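# Trace the printed board band using the pen block

## Task

Use the pen block to draw along the entire printed band on the board. The centre of the drawn line must stay on the band, because any ink whose centre lies off the band is penalised. The nib marks the board wherever the block slides across it.

## Robot and tools

Setup: four Kinova Gen3 arms (arm1 to arm4) stand around a shared work area. Each ends in a five-finger right hand. All positions use one scene frame in metres, with the origin on the floor and +z up. Each arm's foot faces its own +x. The feet are at: arm1 (1.460, 0.318, 0.805), arm2 (-0.378, 1.399, 0.782), arm3 (-1.399, -0.306, 0.772), arm4 (0.457, -1.501, 0.748). The surfaces under the arms are at z=0.720. A hand reaches about 1.06 m from its joint1 axis. Loose objects may get an occasional small nudge.

The job: grasp the pen block, lower its nib onto the board, and slide it along the printed band. Keep the line centred on the band. Lift the nib clear before any travel that should leave no mark. Call show_instructions to see the reference page, and use the cameras to find the band.

move: one call sends one action. The optional keys arm1, arm2, arm3 and arm4 each hold a separate object for that robot; leave an arm out to give it nothing new. Inside each arm object:
- joints: a dictionary of absolute targets keyed by name. joint1_rad to joint7_rad are in radians. Their ranges are: joints 1, 3, 5 and 7 from -6.283 to 6.283; joint2 from -2.249 to 2.249; joint4 from -2.579 to 2.579; joint6 from -2.099 to 2.099. The finger keys use a scale of -1 (closed) to +1 (open): hand_little, hand_ring, hand_middle, hand_index, hand_thumb_bend, and hand_thumb_turn (+1 beside the palm, -1 opposite the fingers). Two keys are settings that move nothing. hand_force_limit (-1 to 1) maps linearly from about 0 N to 10 N at the fingertip (15 N for the thumb). hand_speed runs from -0.96 to 1 and reaches full speed at +0.48.
- target: a list of 7 numbers [x, y, z, qw, qx, qy, qz]. This is an absolute pose of the hand point in the scene frame, in metres plus a unit quaternion, written the same way the result line "hand" prints it. The hand travels in a straight line toward it, starting from its hand_target pose. When target is given, joints may contain only hand keys; anything else gets the call refused.
- speed: top linear speed in m/s, from 0.002 to 0.5, default 0.25. Turning is capped at twice this value in rad/s.
- min_time_s: 0.1 to 8 s, the shortest duration for that arm's joint motions.
- cameras: a list drawn from arm1_cam_wrist to arm4_cam_wrist, cam_high, cam_wide and "all".
A call with no action returns the full state of every robot plus all images.

Hand geometry: the hand point sits 0.045 m in front of the palm. Its +z runs along the straight fingers, +y points out of the palm, and +x runs across the palm away from the thumb. Straight fingers reach 0.06 to 0.07 m past the point and lie 0.06 m behind it along -y. A bracket on the little-finger side of the wrist sticks out and can strike things. With the thumb turned fully in front, the hand can wrap objects roughly 0.035 to 0.065 m thick. Thumb tip and index pad can pinch light items. For a gentle grip, close with hand_speed at -0.94 or lower. A finger motor runs only when its target changes by at least 0.002. It stops on reaching the target or the force limit, then locks.

wait: seconds from 0 to 10, plus optional cameras. It commands nothing and reports the state.
zoom_image: camera (a name) and region [x0, y0, x1, y1], in pixels of that camera's most recent image, origin at top-left, each side at most 504. Images are 896x504.
finished_scene: optional scene=1. It ends the scene permanently, and the drawing must already be complete.

Reading results: the "move" line lists the arms that received a motion. "as last shown" and "not commanded" mark arms that received nothing. "hand" is the measured hand-point pose, which can be off at long reach. "hand_target" is the pose the current joint targets imply. Status words:
- done: the hand is within 1 cm and 2 degrees; joints are within about 0.01 rad.
- off_target: resting away from the goal, possibly still pushing.
- time_out: the joint stopped and now holds where it is.
- not_followed, "pose unreachable" or "joint command not followed": a safety check held the command back.
"within noise" means the joint velocities are essentially zero. hand_stopped_by gives six words in the order little, ring, middle, index, thumb_bend, thumb_turn: moving, target, force, stalled or fault. The *_load_n values are fingertip loads in N, positive when the finger is pushed open. Joint torques and flange force reveal contact, so use them to judge nib pressure. A MOTOR HOT line or an OVER-TEMPERATURE FAULT line warns of overheating; after the fault, resend every key marked limit_stop_at_motor_heat.

Behaviour to expect: every path in one action finishes together, and none lasts beyond 10 s. Paths do not steer around obstacles or other arms. The hand trails its path and can overshoot the set speed, especially when the arm is almost straight. Joint-target moves can make the hand swing wide. An arm pushes on after contact instead of stopping, so press the nib lightly and keep the depth small.

Things to avoid:
- Squeezing or hard contact between two robots. This includes closing fingers onto another arm's fingers, and it ends the task.
- Torque faults. Joint limits are 104.5 N m for joints 1 to 4 and 51.3 N m for joints 5 to 7, but the wrist motors only deliver about 28 N m. A deviation beyond 5 degrees from the planned motion also counts as a fault.
- Dropping the block, releasing it while it moves, or pushing anything out of the work area.
- Slamming into fixed objects.
- Holding an arm stretched out for long periods, which heats the motors.
If a move or wait in a reply is refused or gets interrupted by a stop, the remaining calls in that reply are skipped.

Each tool is called as name(argument=value, ...) on one line, values as JSON.

Reference images:

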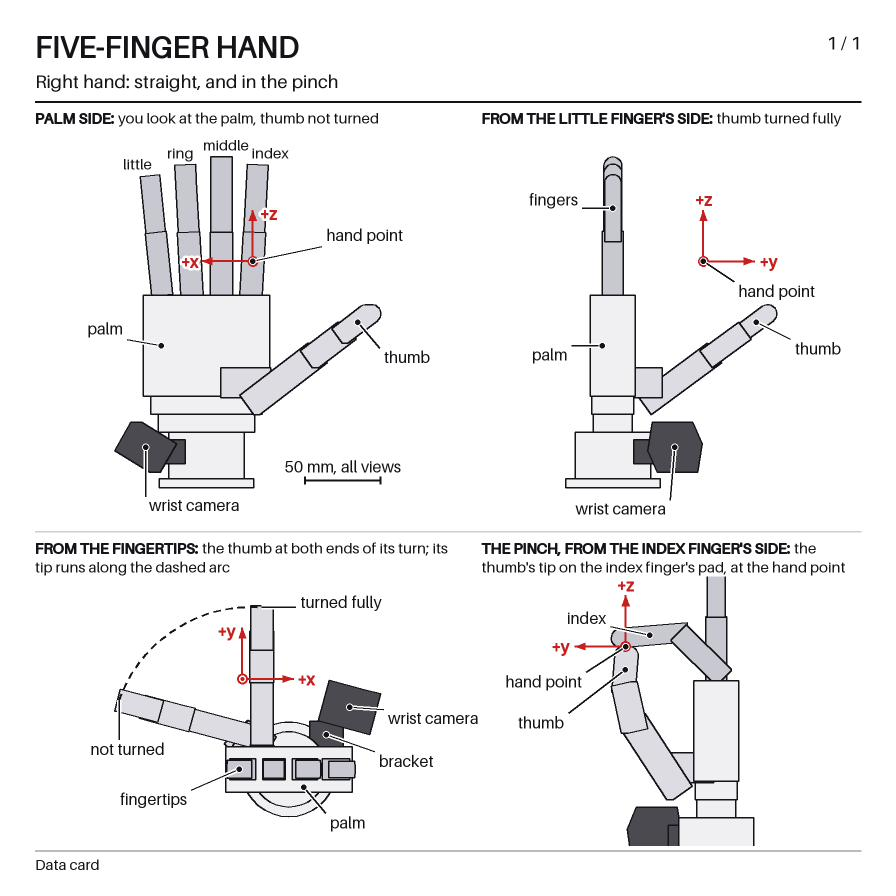

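## Session

move()

Scene clock: 0.00 s.
Joint torques (N m): no reading
Flange force (N): no reading
Joint velocities: within noise
arm1.joint_positions: joint1_rad=-0.410 joint2_rad=-0.413 joint3_rad=+0.017 joint4_rad=+1.591 joint5_rad=+0.060 joint6_rad=+1.993 joint7_rad=-1.947 hand_little=+1.000 hand_ring=+1.000 hand_middle=+1.000 hand_index=+1.000 hand_thumb_turn=+1.000 hand_thumb_bend=+1.000 hand_force_limit=+0.000 hand_speed=-0.800
arm1.joint_status: not commanded
arm1.hand_stopped_by: target,target,target,target,target,target
arm1.little_load_n: 0.0
arm1.ring_load_n: 0.0
arm1.middle_load_n: 0.0
arm1.index_load_n: 0.0
arm1.thumb_bend_load_n: 0.0
arm1.thumb_turn_load_n: 0.0
arm1.hand: x=+1.3301 y=+0.2173 z=+1.2697 quat_wxyz=(+0.028, -0.991, -0.132, -0.002) (m; scene frame)
arm1.hand_target: x=+1.3301 y=+0.2173 z=+1.2697 quat_wxyz=(+0.028, -0.991, -0.132, -0.002) (m; scene frame)
arm1.hand_status: not commanded
arm2.joint_positions: joint1_rad=+0.146 joint2_rad=-0.539 joint3_rad=-0.031 joint4_rad=+1.486 joint5_rad=+0.057 joint6_rad=+1.848 joint7_rad=-1.586 hand_little=+1.000 hand_ring=+1.000 hand_middle=+1.000 hand_index=+1.000 hand_thumb_turn=+1.000 hand_thumb_bend=+1.000 hand_force_limit=+0.000 hand_speed=-0.800
arm2.joint_status: not commanded
arm2.hand_stopped_by: target,target,target,target,target,target
arm2.little_load_n: 0.5
arm2.ring_load_n: 0.0
arm2.middle_load_n: 0.0
arm2.index_load_n: 0.0
arm2.thumb_bend_load_n: 0.0
arm2.thumb_turn_load_n: 0.0
arm2.hand: x=-0.3183 y=+1.2321 z=+1.3171 quat_wxyz=(-0.118, -0.626, -0.759, +0.134) (m; scene frame)
arm2.hand_target: x=-0.3183 y=+1.2321 z=+1.3171 quat_wxyz=(-0.118, -0.626, -0.759, +0.134) (m; scene frame)
arm2.hand_status: not commanded
arm3.joint_positions: joint1_rad=-0.179 joint2_rad=-0.297 joint3_rad=+0.010 joint4_rad=+1.523 joint5_rad=-0.100 joint6_rad=+1.937 joint7_rad=-2.295 hand_little=+1.000 hand_ring=+1.000 hand_middle=+1.000 hand_index=+1.000 hand_thumb_turn=+1.000 hand_thumb_bend=+1.000 hand_force_limit=+0.000 hand_speed=-0.800
arm3.joint_status: not commanded
arm3.hand_stopped_by: target,target,target,target,target,target
arm3.little_load_n: 0.0
arm3.ring_load_n: 0.0
arm3.middle_load_n: 0.0
arm3.index_load_n: 0.0
arm3.thumb_bend_load_n: 0.0
arm3.thumb_turn_load_n: 0.0
arm3.hand: x=-1.2376 y=-0.1485 z=+1.2475 quat_wxyz=(+0.034, -0.032, -0.998, -0.032) (m; scene frame)
arm3.hand_target: x=-1.2376 y=-0.1485 z=+1.2475 quat_wxyz=(+0.034, -0.032, -0.998, -0.032) (m; scene frame)
arm3.hand_status: not commanded
arm4.joint_positions: joint1_rad=-0.217 joint2_rad=-0.282 joint3_rad=-0.090 joint4_rad=+1.511 joint5_rad=-0.105 joint6_rad=+1.972 joint7_rad=-1.552 hand_little=+1.000 hand_ring=+1.000 hand_middle=+1.000 hand_index=+1.000 hand_thumb_turn=+1.000 hand_thumb_bend=+1.000 hand_force_limit=+0.000 hand_speed=-0.800
arm4.joint_status: not commanded
arm4.hand_stopped_by: target,target,target,target,target,target
arm4.little_load_n: 0.0
arm4.ring_load_n: 0.5
arm4.middle_load_n: 0.0
arm4.index_load_n: 0.0
arm4.thumb_bend_load_n: 0.0
arm4.thumb_turn_load_n: 0.0
arm4.hand: x=+0.2945 y=-1.3899 z=+1.2256 quat_wxyz=(+0.043, +0.893, -0.448, +0.007) (m; scene frame)
arm4.hand_target: x=+0.2945 y=-1.3899 z=+1.2256 quat_wxyz=(+0.043, +0.893, -0.448, +0.007) (m; scene frame)
arm4.hand_status: not commanded
pictures: arm1_cam_wrist, arm2_cam_wrist, arm3_cam_wrist, arm4_cam_wrist, cam_high, cam_wide

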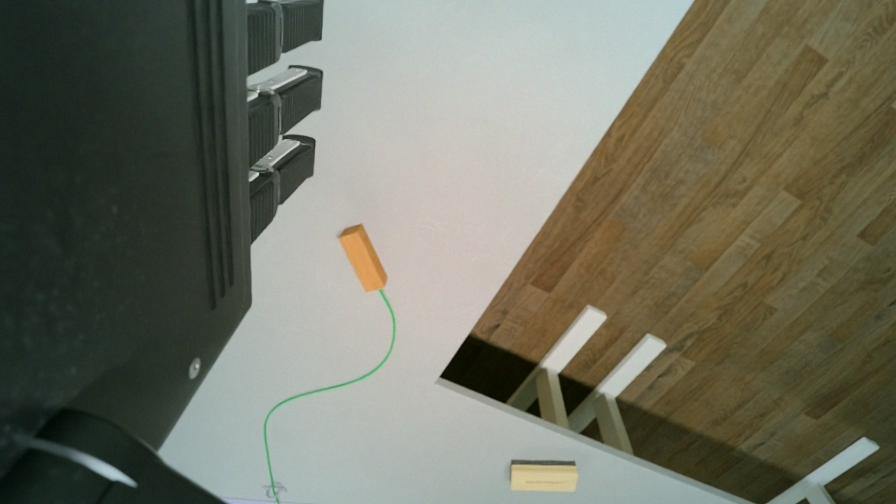

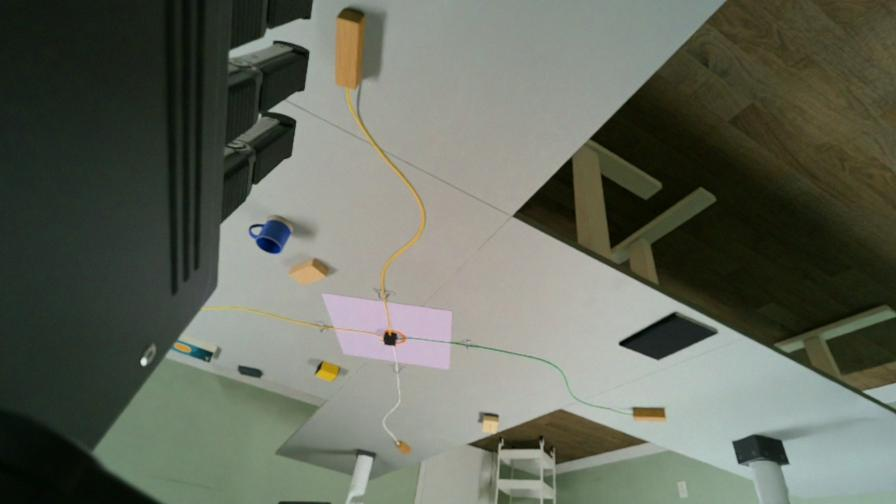

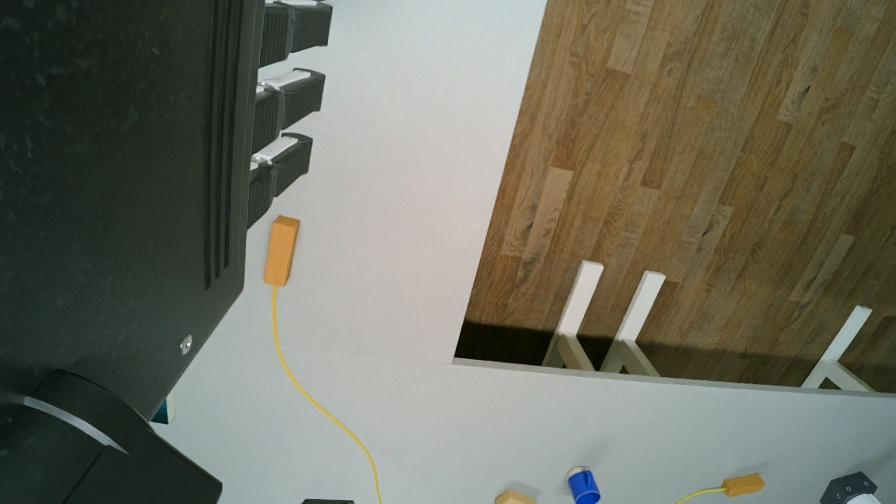

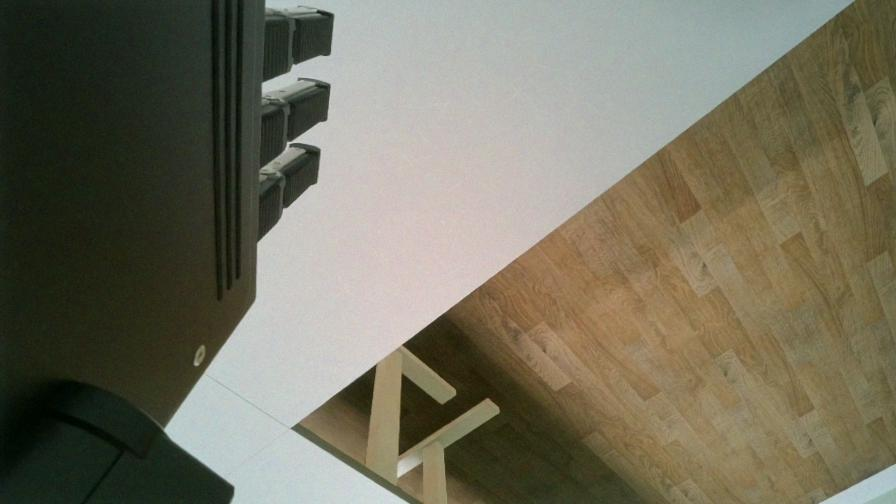

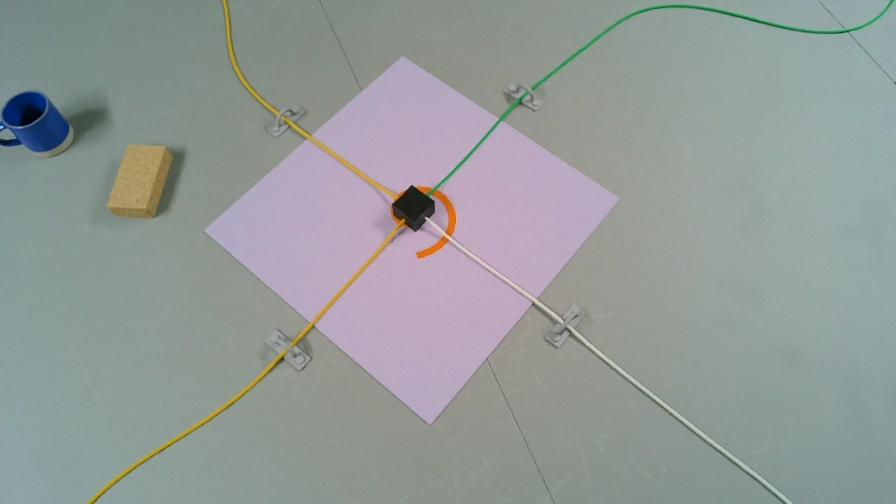

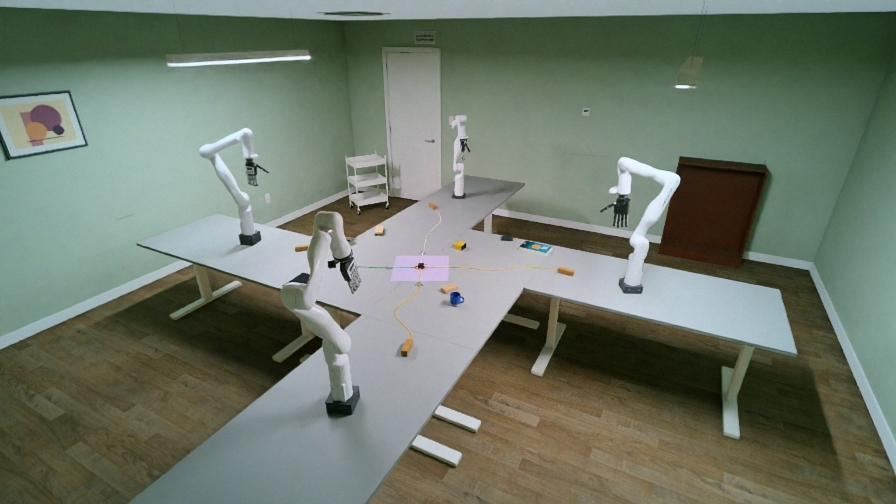

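zoom_image(camera="cam_high", region=[340, 150, 500, 280])

zoom_image(camera="cam_high", region=[180, 0, 680, 500])

zoom_image(camera="cam_wide", region=[280, 170, 620, 370])

Scaled by 3.150 from the camera's image (finer frame: 1280x720).

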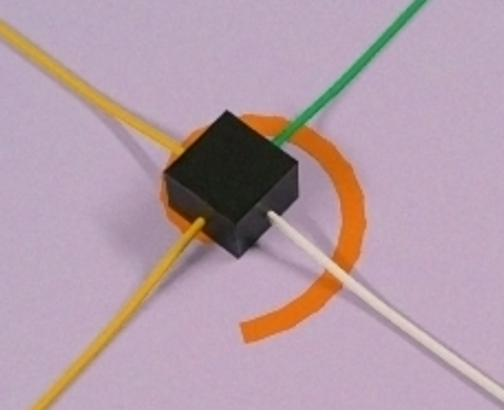

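Scaled by 1.008 from the camera's image (finer frame: 1280x720).

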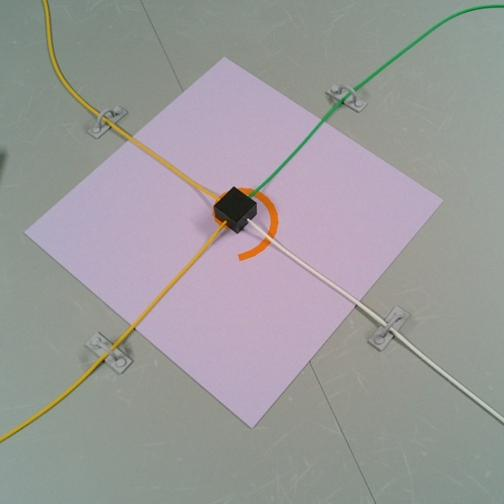

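Scaled by 1.482 from the camera's image (finer frame: 1280x720).

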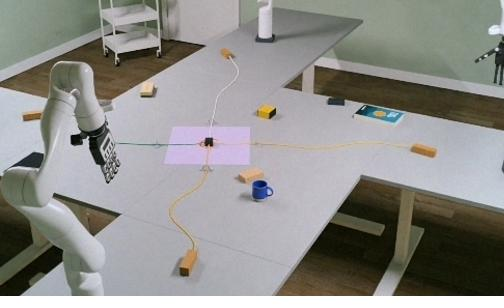

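zoom_image(camera="arm1_cam_wrist", region=[240, 180, 540, 400])

zoom_image(camera="arm2_cam_wrist", region=[160, 200, 560, 480])

zoom_image(camera="cam_wide", region=[200, 160, 480, 300])

zoom_image(camera="cam_wide", region=[300, 360, 500, 460])

zoom_image(camera="cam_wide", region=[500, 220, 700, 320])

Scaled by 1.680 from the camera's image (finer frame: 1280x720).

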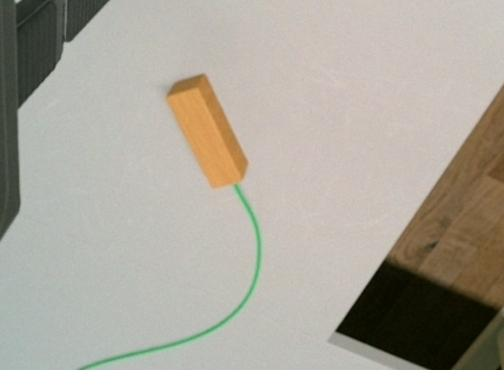

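Scaled by 1.260 from the camera's image (finer frame: 1280x720).

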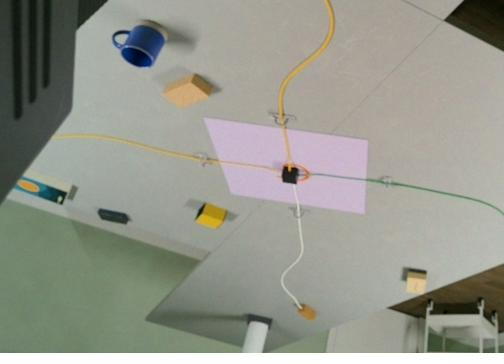

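Scaled by 1.800 from the camera's image (finer frame: 1280x720).

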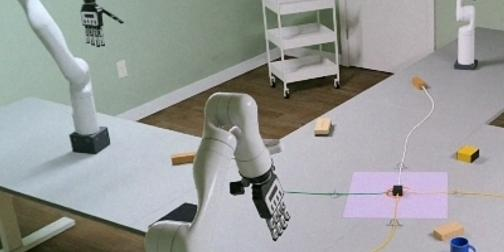

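Scaled by 2.520 from the camera's image (finer frame: 1280x720).

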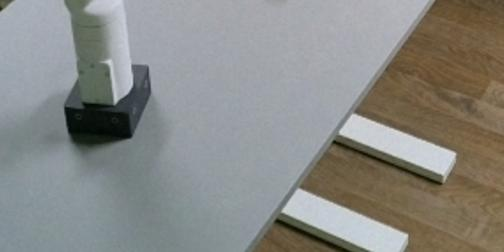

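Scaled by 2.520 from the camera's image (finer frame: 1280x720).

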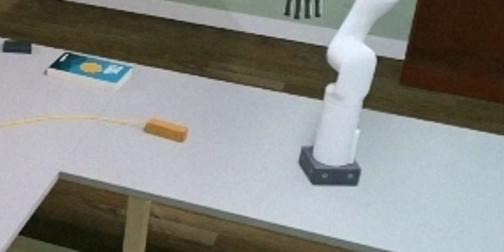

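zoom_image(camera="cam_wide", region=[380, 240, 480, 300])

zoom_image(camera="cam_wide", region=[280, 220, 380, 280])

zoom_image(camera="cam_wide", region=[380, 190, 480, 250])

zoom_image(camera="cam_wide", region=[380, 290, 480, 370])

zoom_image(camera="cam_wide", region=[480, 230, 600, 300])

Scaled by 5.040 from the camera's image (finer frame: 1280x720).

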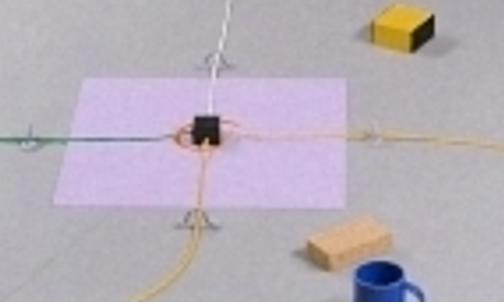

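Scaled by 5.040 from the camera's image (finer frame: 1280x720).

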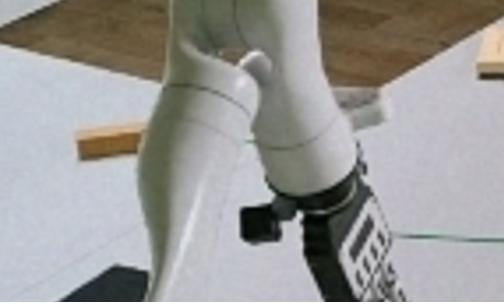

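Scaled by 5.040 from the camera's image (finer frame: 1280x720).

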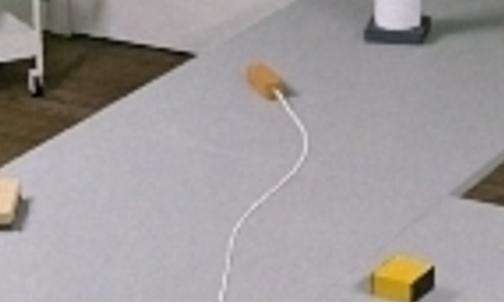

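Scaled by 5.040 from the camera's image (finer frame: 1280x720).

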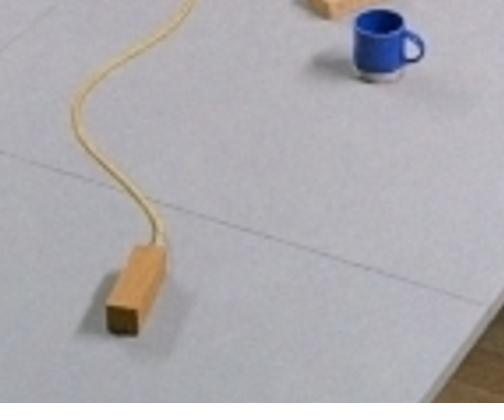

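Scaled by 4.200 from the camera's image (finer frame: 1280x720).

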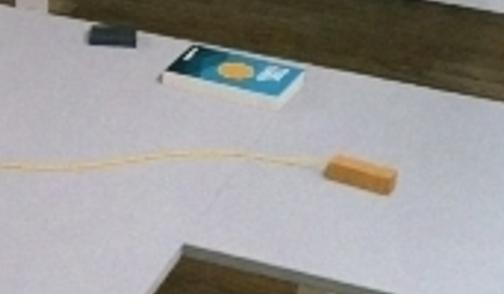

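move(arm1={"target":[0.9605,0.186,0.92,-0.3525,0.8511,0.3595,-0.1489],"speed":0.25,"joints":{"hand_thumb_turn":-1,"hand_speed":0.0}}, arm2={"target":[-0.401,0.906,0.92,-0.2343,0.5656,0.7305,-0.3026],"speed":0.25,"joints":{"hand_thumb_turn":-1,"hand_speed":0.0}}, arm3={"target":[-0.9135,-0.346,0.92,-0.0317,0.0765,0.9207,-0.3814],"speed":0.25,"joints":{"hand_thumb_turn":-1,"hand_speed":0.0}}, arm4={"target":[0.52,-1.09,1.02,-0.2241,0.8365,-0.483,0.1294],"speed":0.25,"joints":{"hand_thumb_turn":-1,"hand_speed":0.0}}, cameras=["all"])

Scene clock: 15.53 s.
Joint torques (N m): arm1=[0.65 -14.74 1.78 -5.06 1.42 0.93 -0.3] | arm2=[0.27 -15.6 0.33 -5.94 1.49 1.69 0] | arm3=[0.4 -15.99 2.43 -6.62 1.4 1.38 -0.28] | arm4=[0.39 -11.56 1.54 -9.43 1 0.15 -0.14]
Flange force (N): arm1=[-0.6 -1.0 -3.4] | arm2=[3.0 0.8 1.1] | arm3=[5.7 -1.9 2.1] | arm4=[-1.5 3.7 5.2]
move: arm1 done; arm2 done; arm3 done; arm4 done
Joint velocities: within noise
arm1.joint_positions: joint1_rad=-0.487 joint2_rad=+0.582 joint3_rad=+0.131 joint4_rad=+1.924 joint5_rad=+1.058 joint6_rad=+0.837 joint7_rad=-2.244 hand_little=+1.000 hand_ring=+1.000 hand_middle=+1.000 hand_index=+1.000 hand_thumb_turn=-1.000 hand_thumb_bend=+1.000 hand_force_limit=+0.000 hand_speed=+0.000
arm1.joint_status: all done
arm1.hand_stopped_by: target,target,target,target,target,target
arm1.little_load_n: 0.0
arm1.ring_load_n: 0.0
arm1.middle_load_n: 0.0
arm1.index_load_n: -0.5
arm1.thumb_bend_load_n: 0.0
arm1.thumb_turn_load_n: 0.0
arm1.hand: x=+0.9605 y=+0.1860 z=+0.9200 quat_wxyz=(+0.352, -0.851, -0.359, +0.149)
arm1.hand_target: x=+0.9605 y=+0.1860 z=+0.9200 quat_wxyz=(+0.353, -0.851, -0.359, +0.149)
arm1.hand_status: done (0.000 m and 0.0 deg from the pose sent, 0.510 m and 51.5 deg at the start)
arm2.joint_positions: joint1_rad=+0.080 joint2_rad=+0.587 joint3_rad=-0.190 joint4_rad=+1.809 joint5_rad=+0.971 joint6_rad=+1.188 joint7_rad=-2.341 hand_little=+1.000 hand_ring=+1.000 hand_middle=+1.000 hand_index=+1.000 hand_thumb_turn=-1.000 hand_thumb_bend=+1.000 hand_force_limit=+0.000 hand_speed=+0.000
arm2.joint_status: all done
arm2.hand_stopped_by: target,target,target,target,target,target
arm2.little_load_n: -0.5
arm2.ring_load_n: 0.0
arm2.middle_load_n: 0.0
arm2.index_load_n: 0.0
arm2.thumb_bend_load_n: 0.0
arm2.thumb_turn_load_n: 0.0
arm2.hand: x=-0.4010 y=+0.9060 z=+0.9200 quat_wxyz=(+0.234, -0.566, -0.730, +0.303)
arm2.hand_target: x=-0.4010 y=+0.9060 z=+0.9200 quat_wxyz=(+0.234, -0.566, -0.730, +0.303)
arm2.hand_status: done (0.000 m and 0.0 deg from the pose sent, 0.520 m and 45.7 deg at the start)
arm3.joint_positions: joint1_rad=-0.036 joint2_rad=+0.697 joint3_rad=+0.243 joint4_rad=+1.570 joint5_rad=+0.558 joint6_rad=+1.322 joint7_rad=-2.270 hand_little=+1.000 hand_ring=+1.000 hand_middle=+1.000 hand_index=+1.000 hand_thumb_turn=-1.000 hand_thumb_bend=+1.000 hand_force_limit=+0.000 hand_speed=+0.000
arm3.joint_status: all done
arm3.hand_stopped_by: target,target,target,target,target,target
arm3.little_load_n: 0.0
arm3.ring_load_n: 0.0
arm3.middle_load_n: 0.0
arm3.index_load_n: 0.0
arm3.thumb_bend_load_n: 0.0
arm3.thumb_turn_load_n: 0.0
arm3.hand: x=-0.9135 y=-0.3460 z=+0.9200 quat_wxyz=(+0.032, -0.077, -0.921, +0.381)
arm3.hand_target: x=-0.9135 y=-0.3460 z=+0.9200 quat_wxyz=(+0.032, -0.076, -0.921, +0.381)
arm3.hand_status: done (0.000 m and 0.0 deg from the pose sent, 0.501 m and 48.8 deg at the start)
arm4.joint_positions: joint1_rad=-0.034 joint2_rad=+0.108 joint3_rad=+0.212 joint4_rad=+1.876 joint5_rad=+0.541 joint6_rad=+1.011 joint7_rad=-1.409 hand_little=+1.000 hand_ring=+1.000 hand_middle=+1.000 hand_index=+1.000 hand_thumb_turn=-1.000 hand_thumb_bend=+1.000 hand_force_limit=+0.000 hand_speed=+0.000
arm4.joint_status: all done
arm4.hand_stopped_by: target,target,target,target,target,target
arm4.little_load_n: 0.0
arm4.ring_load_n: 0.0
arm4.middle_load_n: 0.0
arm4.index_load_n: 0.0
arm4.thumb_bend_load_n: 0.0
arm4.thumb_turn_load_n: 0.0
arm4.hand: x=+0.5200 y=-1.0900 z=+1.0200 quat_wxyz=(-0.224, +0.836, -0.483, +0.129)
arm4.hand_target: x=+0.5200 y=-1.0900 z=+1.0200 quat_wxyz=(-0.224, +0.836, -0.483, +0.129)
arm4.hand_status: done (0.000 m and 0.0 deg from the pose sent, 0.428 m and 34.6 deg at the start)
pictures: arm1_cam_wrist, arm2_cam_wrist, arm3_cam_wrist, arm4_cam_wrist, cam_high, cam_wide

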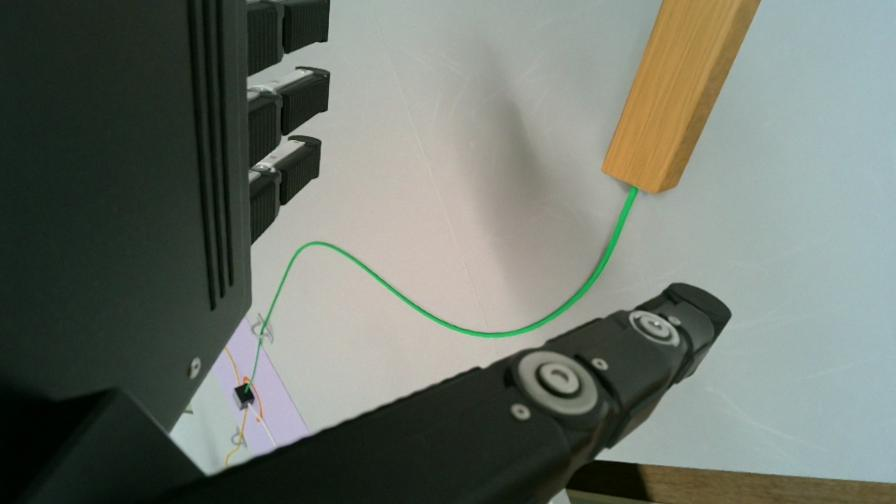

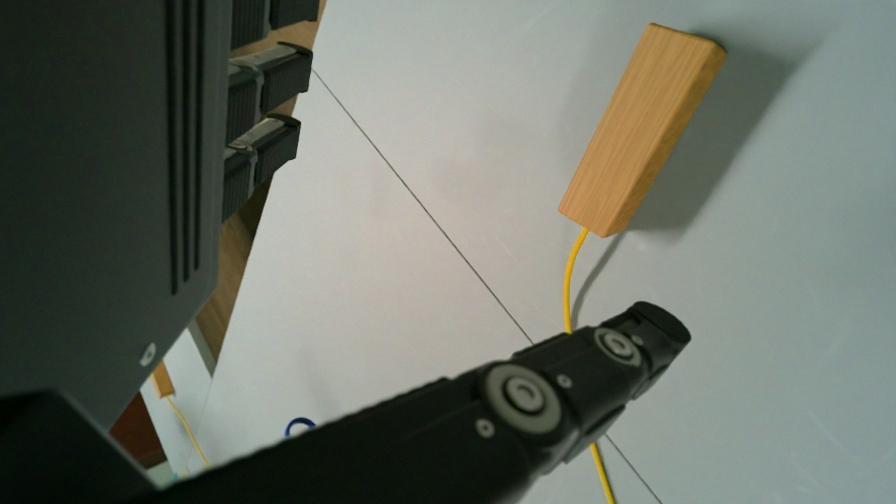

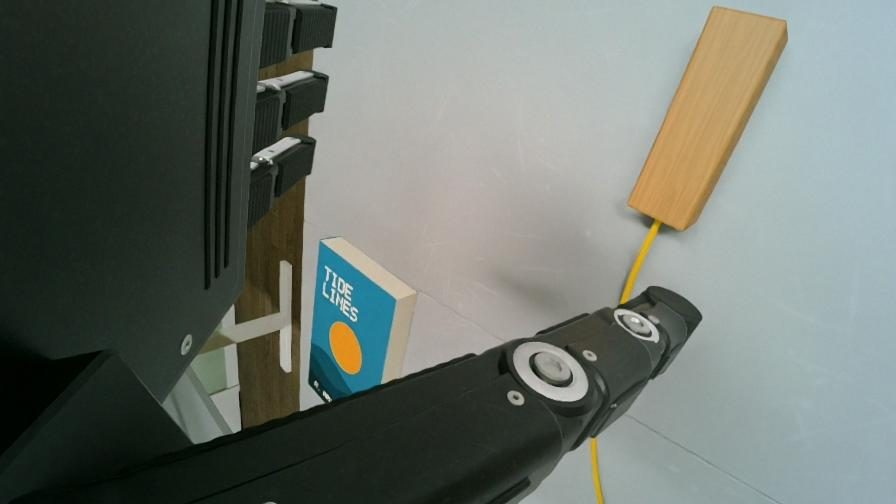

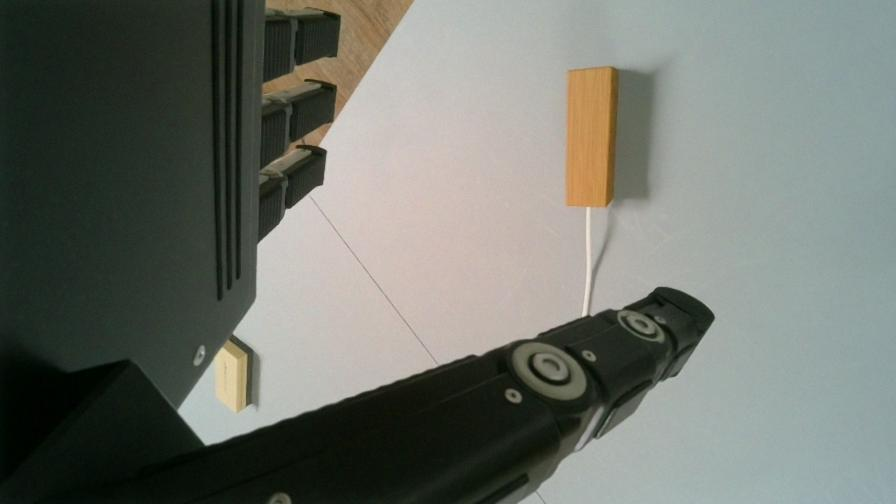

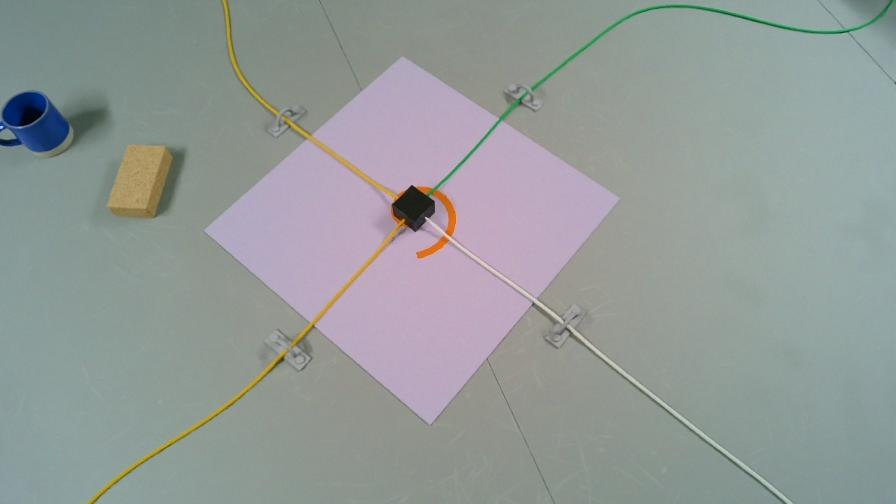

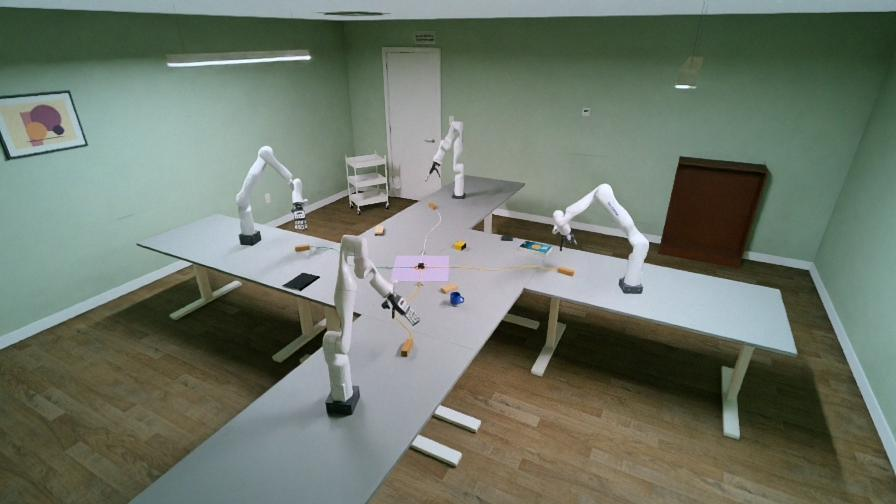

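move(arm1={"target":[0.9687,0.2102,0.83,-0.3997,0.8195,0.3691,-0.1801],"speed":0.2}, arm2={"target":[-0.4205,0.8856,0.83,-0.2759,0.5656,0.6985,-0.3407],"speed":0.2}, arm3={"target":[-0.9259,-0.3253,0.83,-0.0267,0.0548,0.8971,-0.4376],"speed":0.2}, arm4={"target":[0.502,-1.0598,0.83,-0.4157,0.8523,-0.2852,0.1391],"speed":0.2}, cameras=["arm1_cam_wrist","arm2_cam_wrist","arm3_cam_wrist","arm4_cam_wrist"])

Scene clock: 21.93 s.
Joint torques (N m): arm1=[0.63 -15.1 2.93 -2.11 0.85 1.69 -0.31] | arm2=[0.27 -17.55 0.99 -4.31 1.25 2.15 -0.04] | arm3=[0.43 -16.97 3.08 -4.85 1.23 1.8 -0.27] | arm4=[0.46 -14.14 2.7 -3.23 0.1 2.26 -0.13]
Flange force (N): arm1=[-2.6 -1.6 -4.3] | arm2=[2.9 0.0 0.5] | arm3=[5.3 -2.8 1.5] | arm4=[1.0 9.1 2.5]
move: arm1 done; arm2 done; arm3 done; arm4 done
Joint velocities: within noise
arm1.joint_positions: joint1_rad=-0.593 joint2_rad=+0.825 joint3_rad=+0.227 joint4_rad=+2.089 joint5_rad=+1.468 joint6_rad=+0.737 joint7_rad=-2.820 hand_little=+1.000 hand_ring=+1.000 hand_middle=+1.000 hand_index=+1.000 hand_thumb_turn=-1.000 hand_thumb_bend=+1.000 hand_force_limit=+0.000 hand_speed=+0.000
arm1.joint_status: not commanded
arm1.hand_stopped_by: target,target,target,target,target,target
arm1.little_load_n: 0.0
arm1.ring_load_n: 0.0
arm1.middle_load_n: 0.0
arm1.index_load_n: 0.0
arm1.thumb_bend_load_n: 0.0
arm1.thumb_turn_load_n: 0.0
arm1.hand: x=+0.9687 y=+0.2102 z=+0.8300 quat_wxyz=(+0.400, -0.819, -0.369, +0.180)
arm1.hand_target: x=+0.9687 y=+0.2102 z=+0.8300 quat_wxyz=(+0.400, -0.819, -0.369, +0.180)
arm1.hand_status: done (0.000 m and 0.0 deg from the pose sent, 0.094 m and 7.5 deg at the start)
arm2.joint_positions: joint1_rad=+0.012 joint2_rad=+0.845 joint3_rad=-0.111 joint4_rad=+1.781 joint5_rad=+1.105 joint6_rad=+1.162 joint7_rad=-2.595 hand_little=+1.000 hand_ring=+1.000 hand_middle=+1.000 hand_index=+1.000 hand_thumb_turn=-1.000 hand_thumb_bend=+1.000 hand_force_limit=+0.000 hand_speed=+0.000
arm2.joint_status: not commanded
arm2.hand_stopped_by: target,target,target,target,target,target
arm2.little_load_n: -0.5
arm2.ring_load_n: 0.0
arm2.middle_load_n: 0.0
arm2.index_load_n: 0.0
arm2.thumb_bend_load_n: 0.0
arm2.thumb_turn_load_n: 0.0
arm2.hand: x=-0.4205 y=+0.8856 z=+0.8300 quat_wxyz=(+0.276, -0.566, -0.698, +0.341)
arm2.hand_target: x=-0.4205 y=+0.8856 z=+0.8300 quat_wxyz=(+0.276, -0.566, -0.698, +0.341)
arm2.hand_status: done (0.000 m and 0.0 deg from the pose sent, 0.094 m and 7.4 deg at the start)
arm3.joint_positions: joint1_rad=-0.143 joint2_rad=+0.899 joint3_rad=+0.243 joint4_rad=+1.629 joint5_rad=+0.605 joint6_rad=+1.227 joint7_rad=-2.472 hand_little=+1.000 hand_ring=+1.000 hand_middle=+1.000 hand_index=+1.000 hand_thumb_turn=-1.000 hand_thumb_bend=+1.000 hand_force_limit=+0.000 hand_speed=+0.000
arm3.joint_status: not commanded
arm3.hand_stopped_by: target,target,target,target,target,target
arm3.little_load_n: 0.0
arm3.ring_load_n: 0.0
arm3.middle_load_n: 0.0
arm3.index_load_n: 0.0
arm3.thumb_bend_load_n: 0.0
arm3.thumb_turn_load_n: 0.0
arm3.hand: x=-0.9259 y=-0.3253 z=+0.8300 quat_wxyz=(+0.027, -0.055, -0.897, +0.438)
arm3.hand_target: x=-0.9259 y=-0.3253 z=+0.8300 quat_wxyz=(+0.027, -0.055, -0.897, +0.438)
arm3.hand_status: done (0.000 m and 0.0 deg from the pose sent, 0.093 m and 7.4 deg at the start)
arm4.joint_positions: joint1_rad=-0.150 joint2_rad=+0.580 joint3_rad=+0.130 joint4_rad=+2.476 joint5_rad=+2.135 joint6_rad=+0.792 joint7_rad=-3.086 hand_little=+1.000 hand_ring=+1.000 hand_middle=+1.000 hand_index=+1.000 hand_thumb_turn=-1.000 hand_thumb_bend=+1.000 hand_force_limit=+0.000 hand_speed=+0.000
arm4.joint_status: not commanded
arm4.hand_stopped_by: target,target,target,target,target,target
arm4.little_load_n: 0.0
arm4.ring_load_n: 0.0
arm4.middle_load_n: 0.0
arm4.index_load_n: 0.0
arm4.thumb_bend_load_n: 0.0
arm4.thumb_turn_load_n: 0.0
arm4.hand: x=+0.5020 y=-1.0598 z=+0.8300 quat_wxyz=(-0.416, +0.852, -0.285, +0.139)
arm4.hand_target: x=+0.5020 y=-1.0598 z=+0.8300 quat_wxyz=(-0.416, +0.852, -0.285, +0.139)
arm4.hand_status: done (0.000 m and 0.0 deg from the pose sent, 0.193 m and 31.7 deg at the start)

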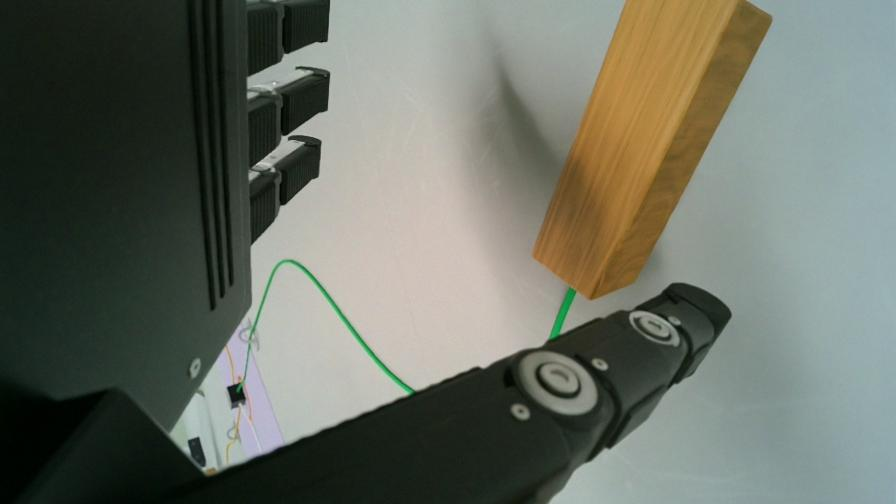

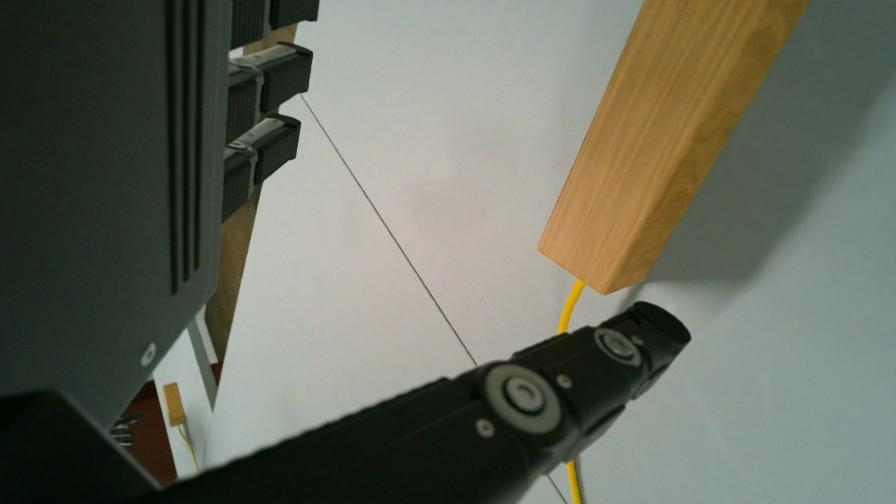

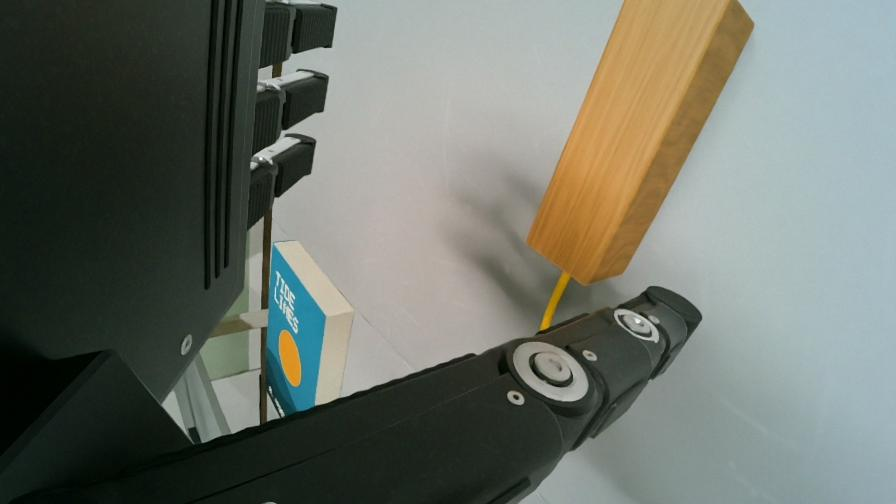

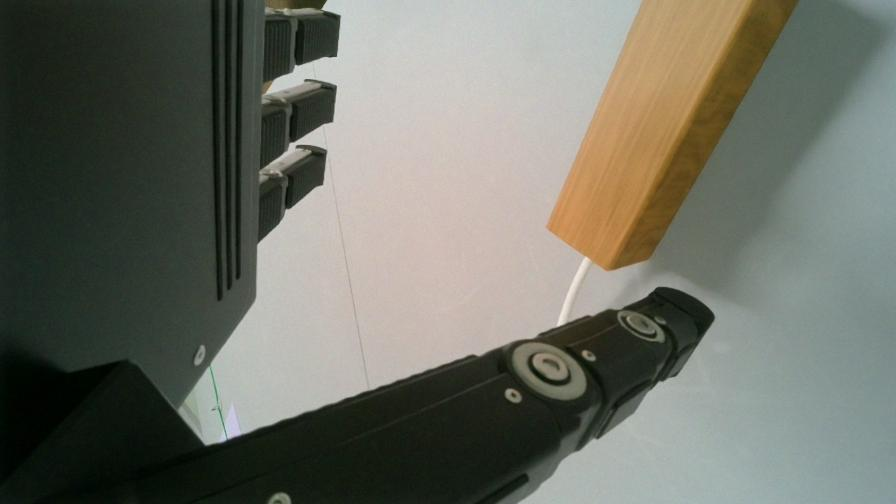

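move(arm1={"target":[0.9687,0.2102,0.752,-0.3997,0.8195,0.3691,-0.1801],"speed":0.08}, arm2={"target":[-0.417,0.8863,0.752,-0.2759,0.5656,0.6985,-0.3407],"speed":0.08}, arm3={"target":[-0.9259,-0.3253,0.752,-0.0267,0.0548,0.8971,-0.4376],"speed":0.08}, arm4={"target":[0.5091,-1.0695,0.752,-0.4157,0.8523,-0.2852,0.1391],"speed":0.08}, cameras=["arm1_cam_wrist","arm2_cam_wrist","arm3_cam_wrist","arm4_cam_wrist"])

Scene clock: 25.47 s.
Joint torques (N m): arm1=[0.7 -16.12 3.34 -0.56 0.54 1.77 -0.28] | arm2=[0.23 -18.32 1.32 -3.29 1.01 2.3 0] | arm3=[0.33 -17.67 3.35 -3.81 1.04 1.93 -0.26] | arm4=[0.4 -15.96 3.02 -0.42 -0.39 2.22 -0.15]
Flange force (N): arm1=[-3.5 -1.0 -4.1] | arm2=[3.1 -0.4 0.2] | arm3=[5.1 -3.6 1.0] | arm4=[2.6 9.4 0.1]
move: arm1 done; arm2 done; arm3 done; arm4 done
Joint velocities: within noise
arm1.joint_positions: joint1_rad=-0.584 joint2_rad=+1.035 joint3_rad=+0.211 joint4_rad=+2.053 joint5_rad=+1.620 joint6_rad=+0.723 joint7_rad=-3.075 hand_little=+1.000 hand_ring=+1.000 hand_middle=+1.000 hand_index=+1.000 hand_thumb_turn=-1.000 hand_thumb_bend=+1.000 hand_force_limit=+0.000 hand_speed=+0.000
arm1.joint_status: not commanded
arm1.hand_stopped_by: target,target,target,target,target,target
arm1.little_load_n: 0.0
arm1.ring_load_n: 0.0
arm1.middle_load_n: 0.0
arm1.index_load_n: 0.5
arm1.thumb_bend_load_n: 0.0
arm1.thumb_turn_load_n: 0.0
arm1.hand: x=+0.9687 y=+0.2102 z=+0.7520 quat_wxyz=(+0.400, -0.819, -0.369, +0.180)
arm1.hand_target: x=+0.9687 y=+0.2102 z=+0.7520 quat_wxyz=(+0.400, -0.819, -0.369, +0.180)
arm1.hand_status: done (0.000 m and 0.0 deg from the pose sent, 0.078 m and 0.0 deg at the start)
arm2.joint_positions: joint1_rad=-0.008 joint2_rad=+1.015 joint3_rad=-0.091 joint4_rad=+1.762 joint5_rad=+1.172 joint6_rad=+1.092 joint7_rad=-2.744 hand_little=+1.000 hand_ring=+1.000 hand_middle=+1.000 hand_index=+1.000 hand_thumb_turn=-1.000 hand_thumb_bend=+1.000 hand_force_limit=+0.000 hand_speed=+0.000
arm2.joint_status: not commanded
arm2.hand_stopped_by: target,target,target,target,target,target
arm2.little_load_n: 0.0
arm2.ring_load_n: 0.0
arm2.middle_load_n: 0.0
arm2.index_load_n: 0.0
arm2.thumb_bend_load_n: 0.0
arm2.thumb_turn_load_n: 0.0
arm2.hand: x=-0.4170 y=+0.8863 z=+0.7520 quat_wxyz=(+0.276, -0.566, -0.698, +0.341)
arm2.hand_target: x=-0.4170 y=+0.8863 z=+0.7520 quat_wxyz=(+0.276, -0.566, -0.698, +0.341)
arm2.hand_status: done (0.000 m and 0.0 deg from the pose sent, 0.078 m and 0.0 deg at the start)
arm3.joint_positions: joint1_rad=-0.137 joint2_rad=+1.057 joint3_rad=+0.232 joint4_rad=+1.617 joint5_rad=+0.609 joint6_rad=+1.114 joint7_rad=-2.565 hand_little=+1.000 hand_ring=+1.000 hand_middle=+1.000 hand_index=+1.000 hand_thumb_turn=-1.000 hand_thumb_bend=+1.000 hand_force_limit=+0.000 hand_speed=+0.000
arm3.joint_status: not commanded
arm3.hand_stopped_by: target,target,target,target,target,target
arm3.little_load_n: 0.0
arm3.ring_load_n: 0.0
arm3.middle_load_n: 0.0
arm3.index_load_n: 0.0
arm3.thumb_bend_load_n: 0.0
arm3.thumb_turn_load_n: 0.0
arm3.hand: x=-0.9259 y=-0.3253 z=+0.7520 quat_wxyz=(+0.027, -0.055, -0.897, +0.438)
arm3.hand_target: x=-0.9259 y=-0.3253 z=+0.7520 quat_wxyz=(+0.027, -0.055, -0.897, +0.438)
arm3.hand_status: done (0.000 m and 0.0 deg from the pose sent, 0.078 m and 0.0 deg at the start)
arm4.joint_positions: joint1_rad=-0.070 joint2_rad=+0.885 joint3_rad=+0.042 joint4_rad=+2.512 joint5_rad=+2.323 joint6_rad=+1.036 joint7_rad=-3.400 hand_little=+1.000 hand_ring=+1.000 hand_middle=+1.000 hand_index=+1.000 hand_thumb_turn=-1.000 hand_thumb_bend=+1.000 hand_force_limit=+0.000 hand_speed=+0.000
arm4.joint_status: not commanded
arm4.hand_stopped_by: target,target,target,target,target,target
arm4.little_load_n: 0.0
arm4.ring_load_n: 0.0
arm4.middle_load_n: 0.0
arm4.index_load_n: 0.0
arm4.thumb_bend_load_n: 0.0
arm4.thumb_turn_load_n: 0.0
arm4.hand: x=+0.5091 y=-1.0695 z=+0.7520 quat_wxyz=(-0.416, +0.852, -0.285, +0.139)
arm4.hand_target: x=+0.5091 y=-1.0695 z=+0.7520 quat_wxyz=(-0.416, +0.852, -0.285, +0.139)
arm4.hand_status: done (0.000 m and 0.0 deg from the pose sent, 0.079 m and 0.0 deg at the start)

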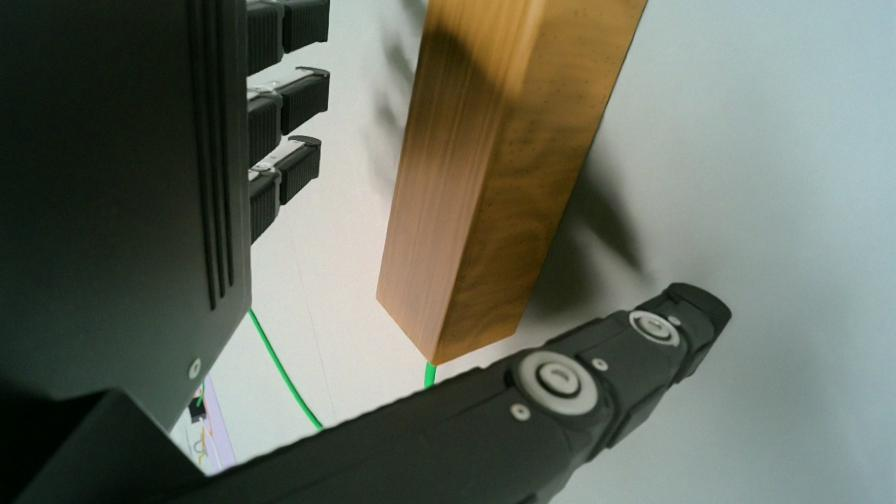

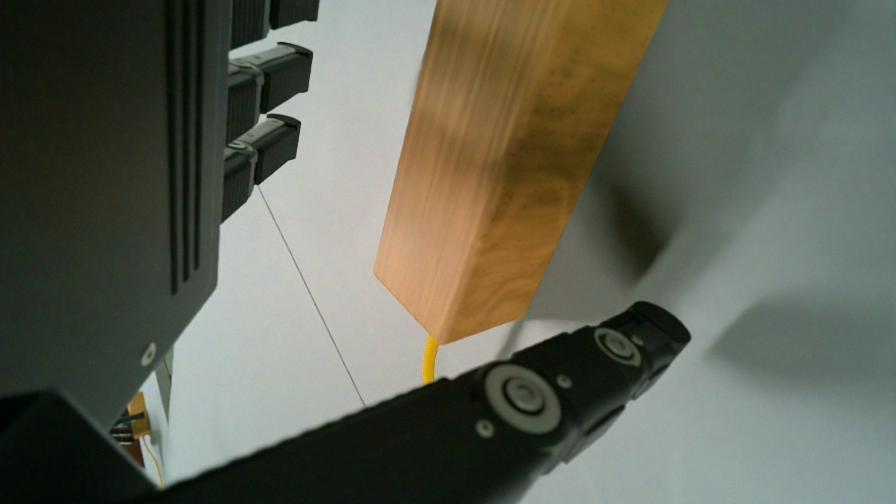

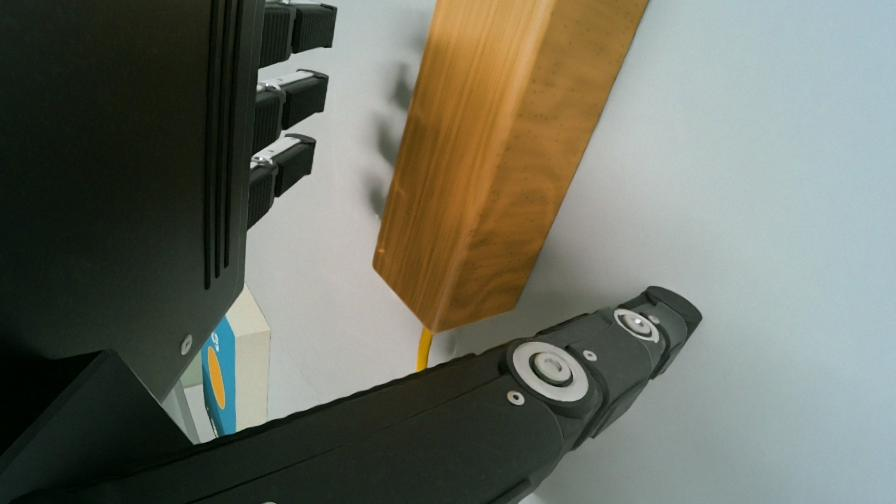

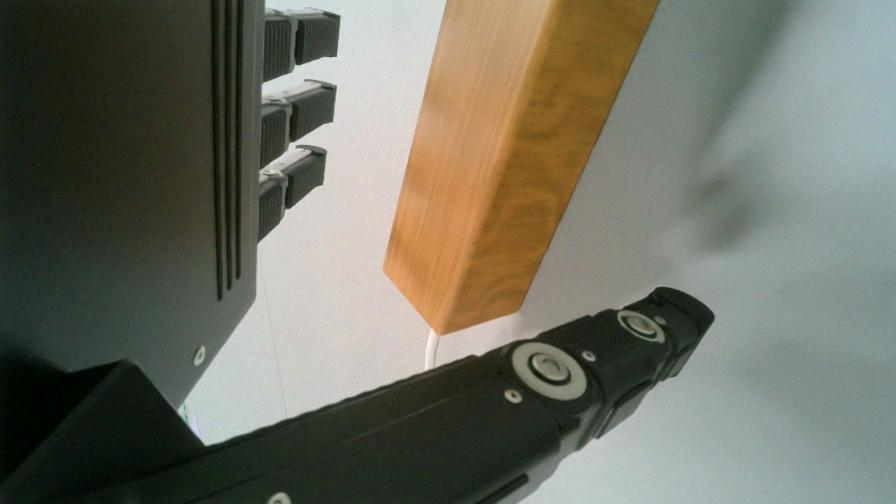

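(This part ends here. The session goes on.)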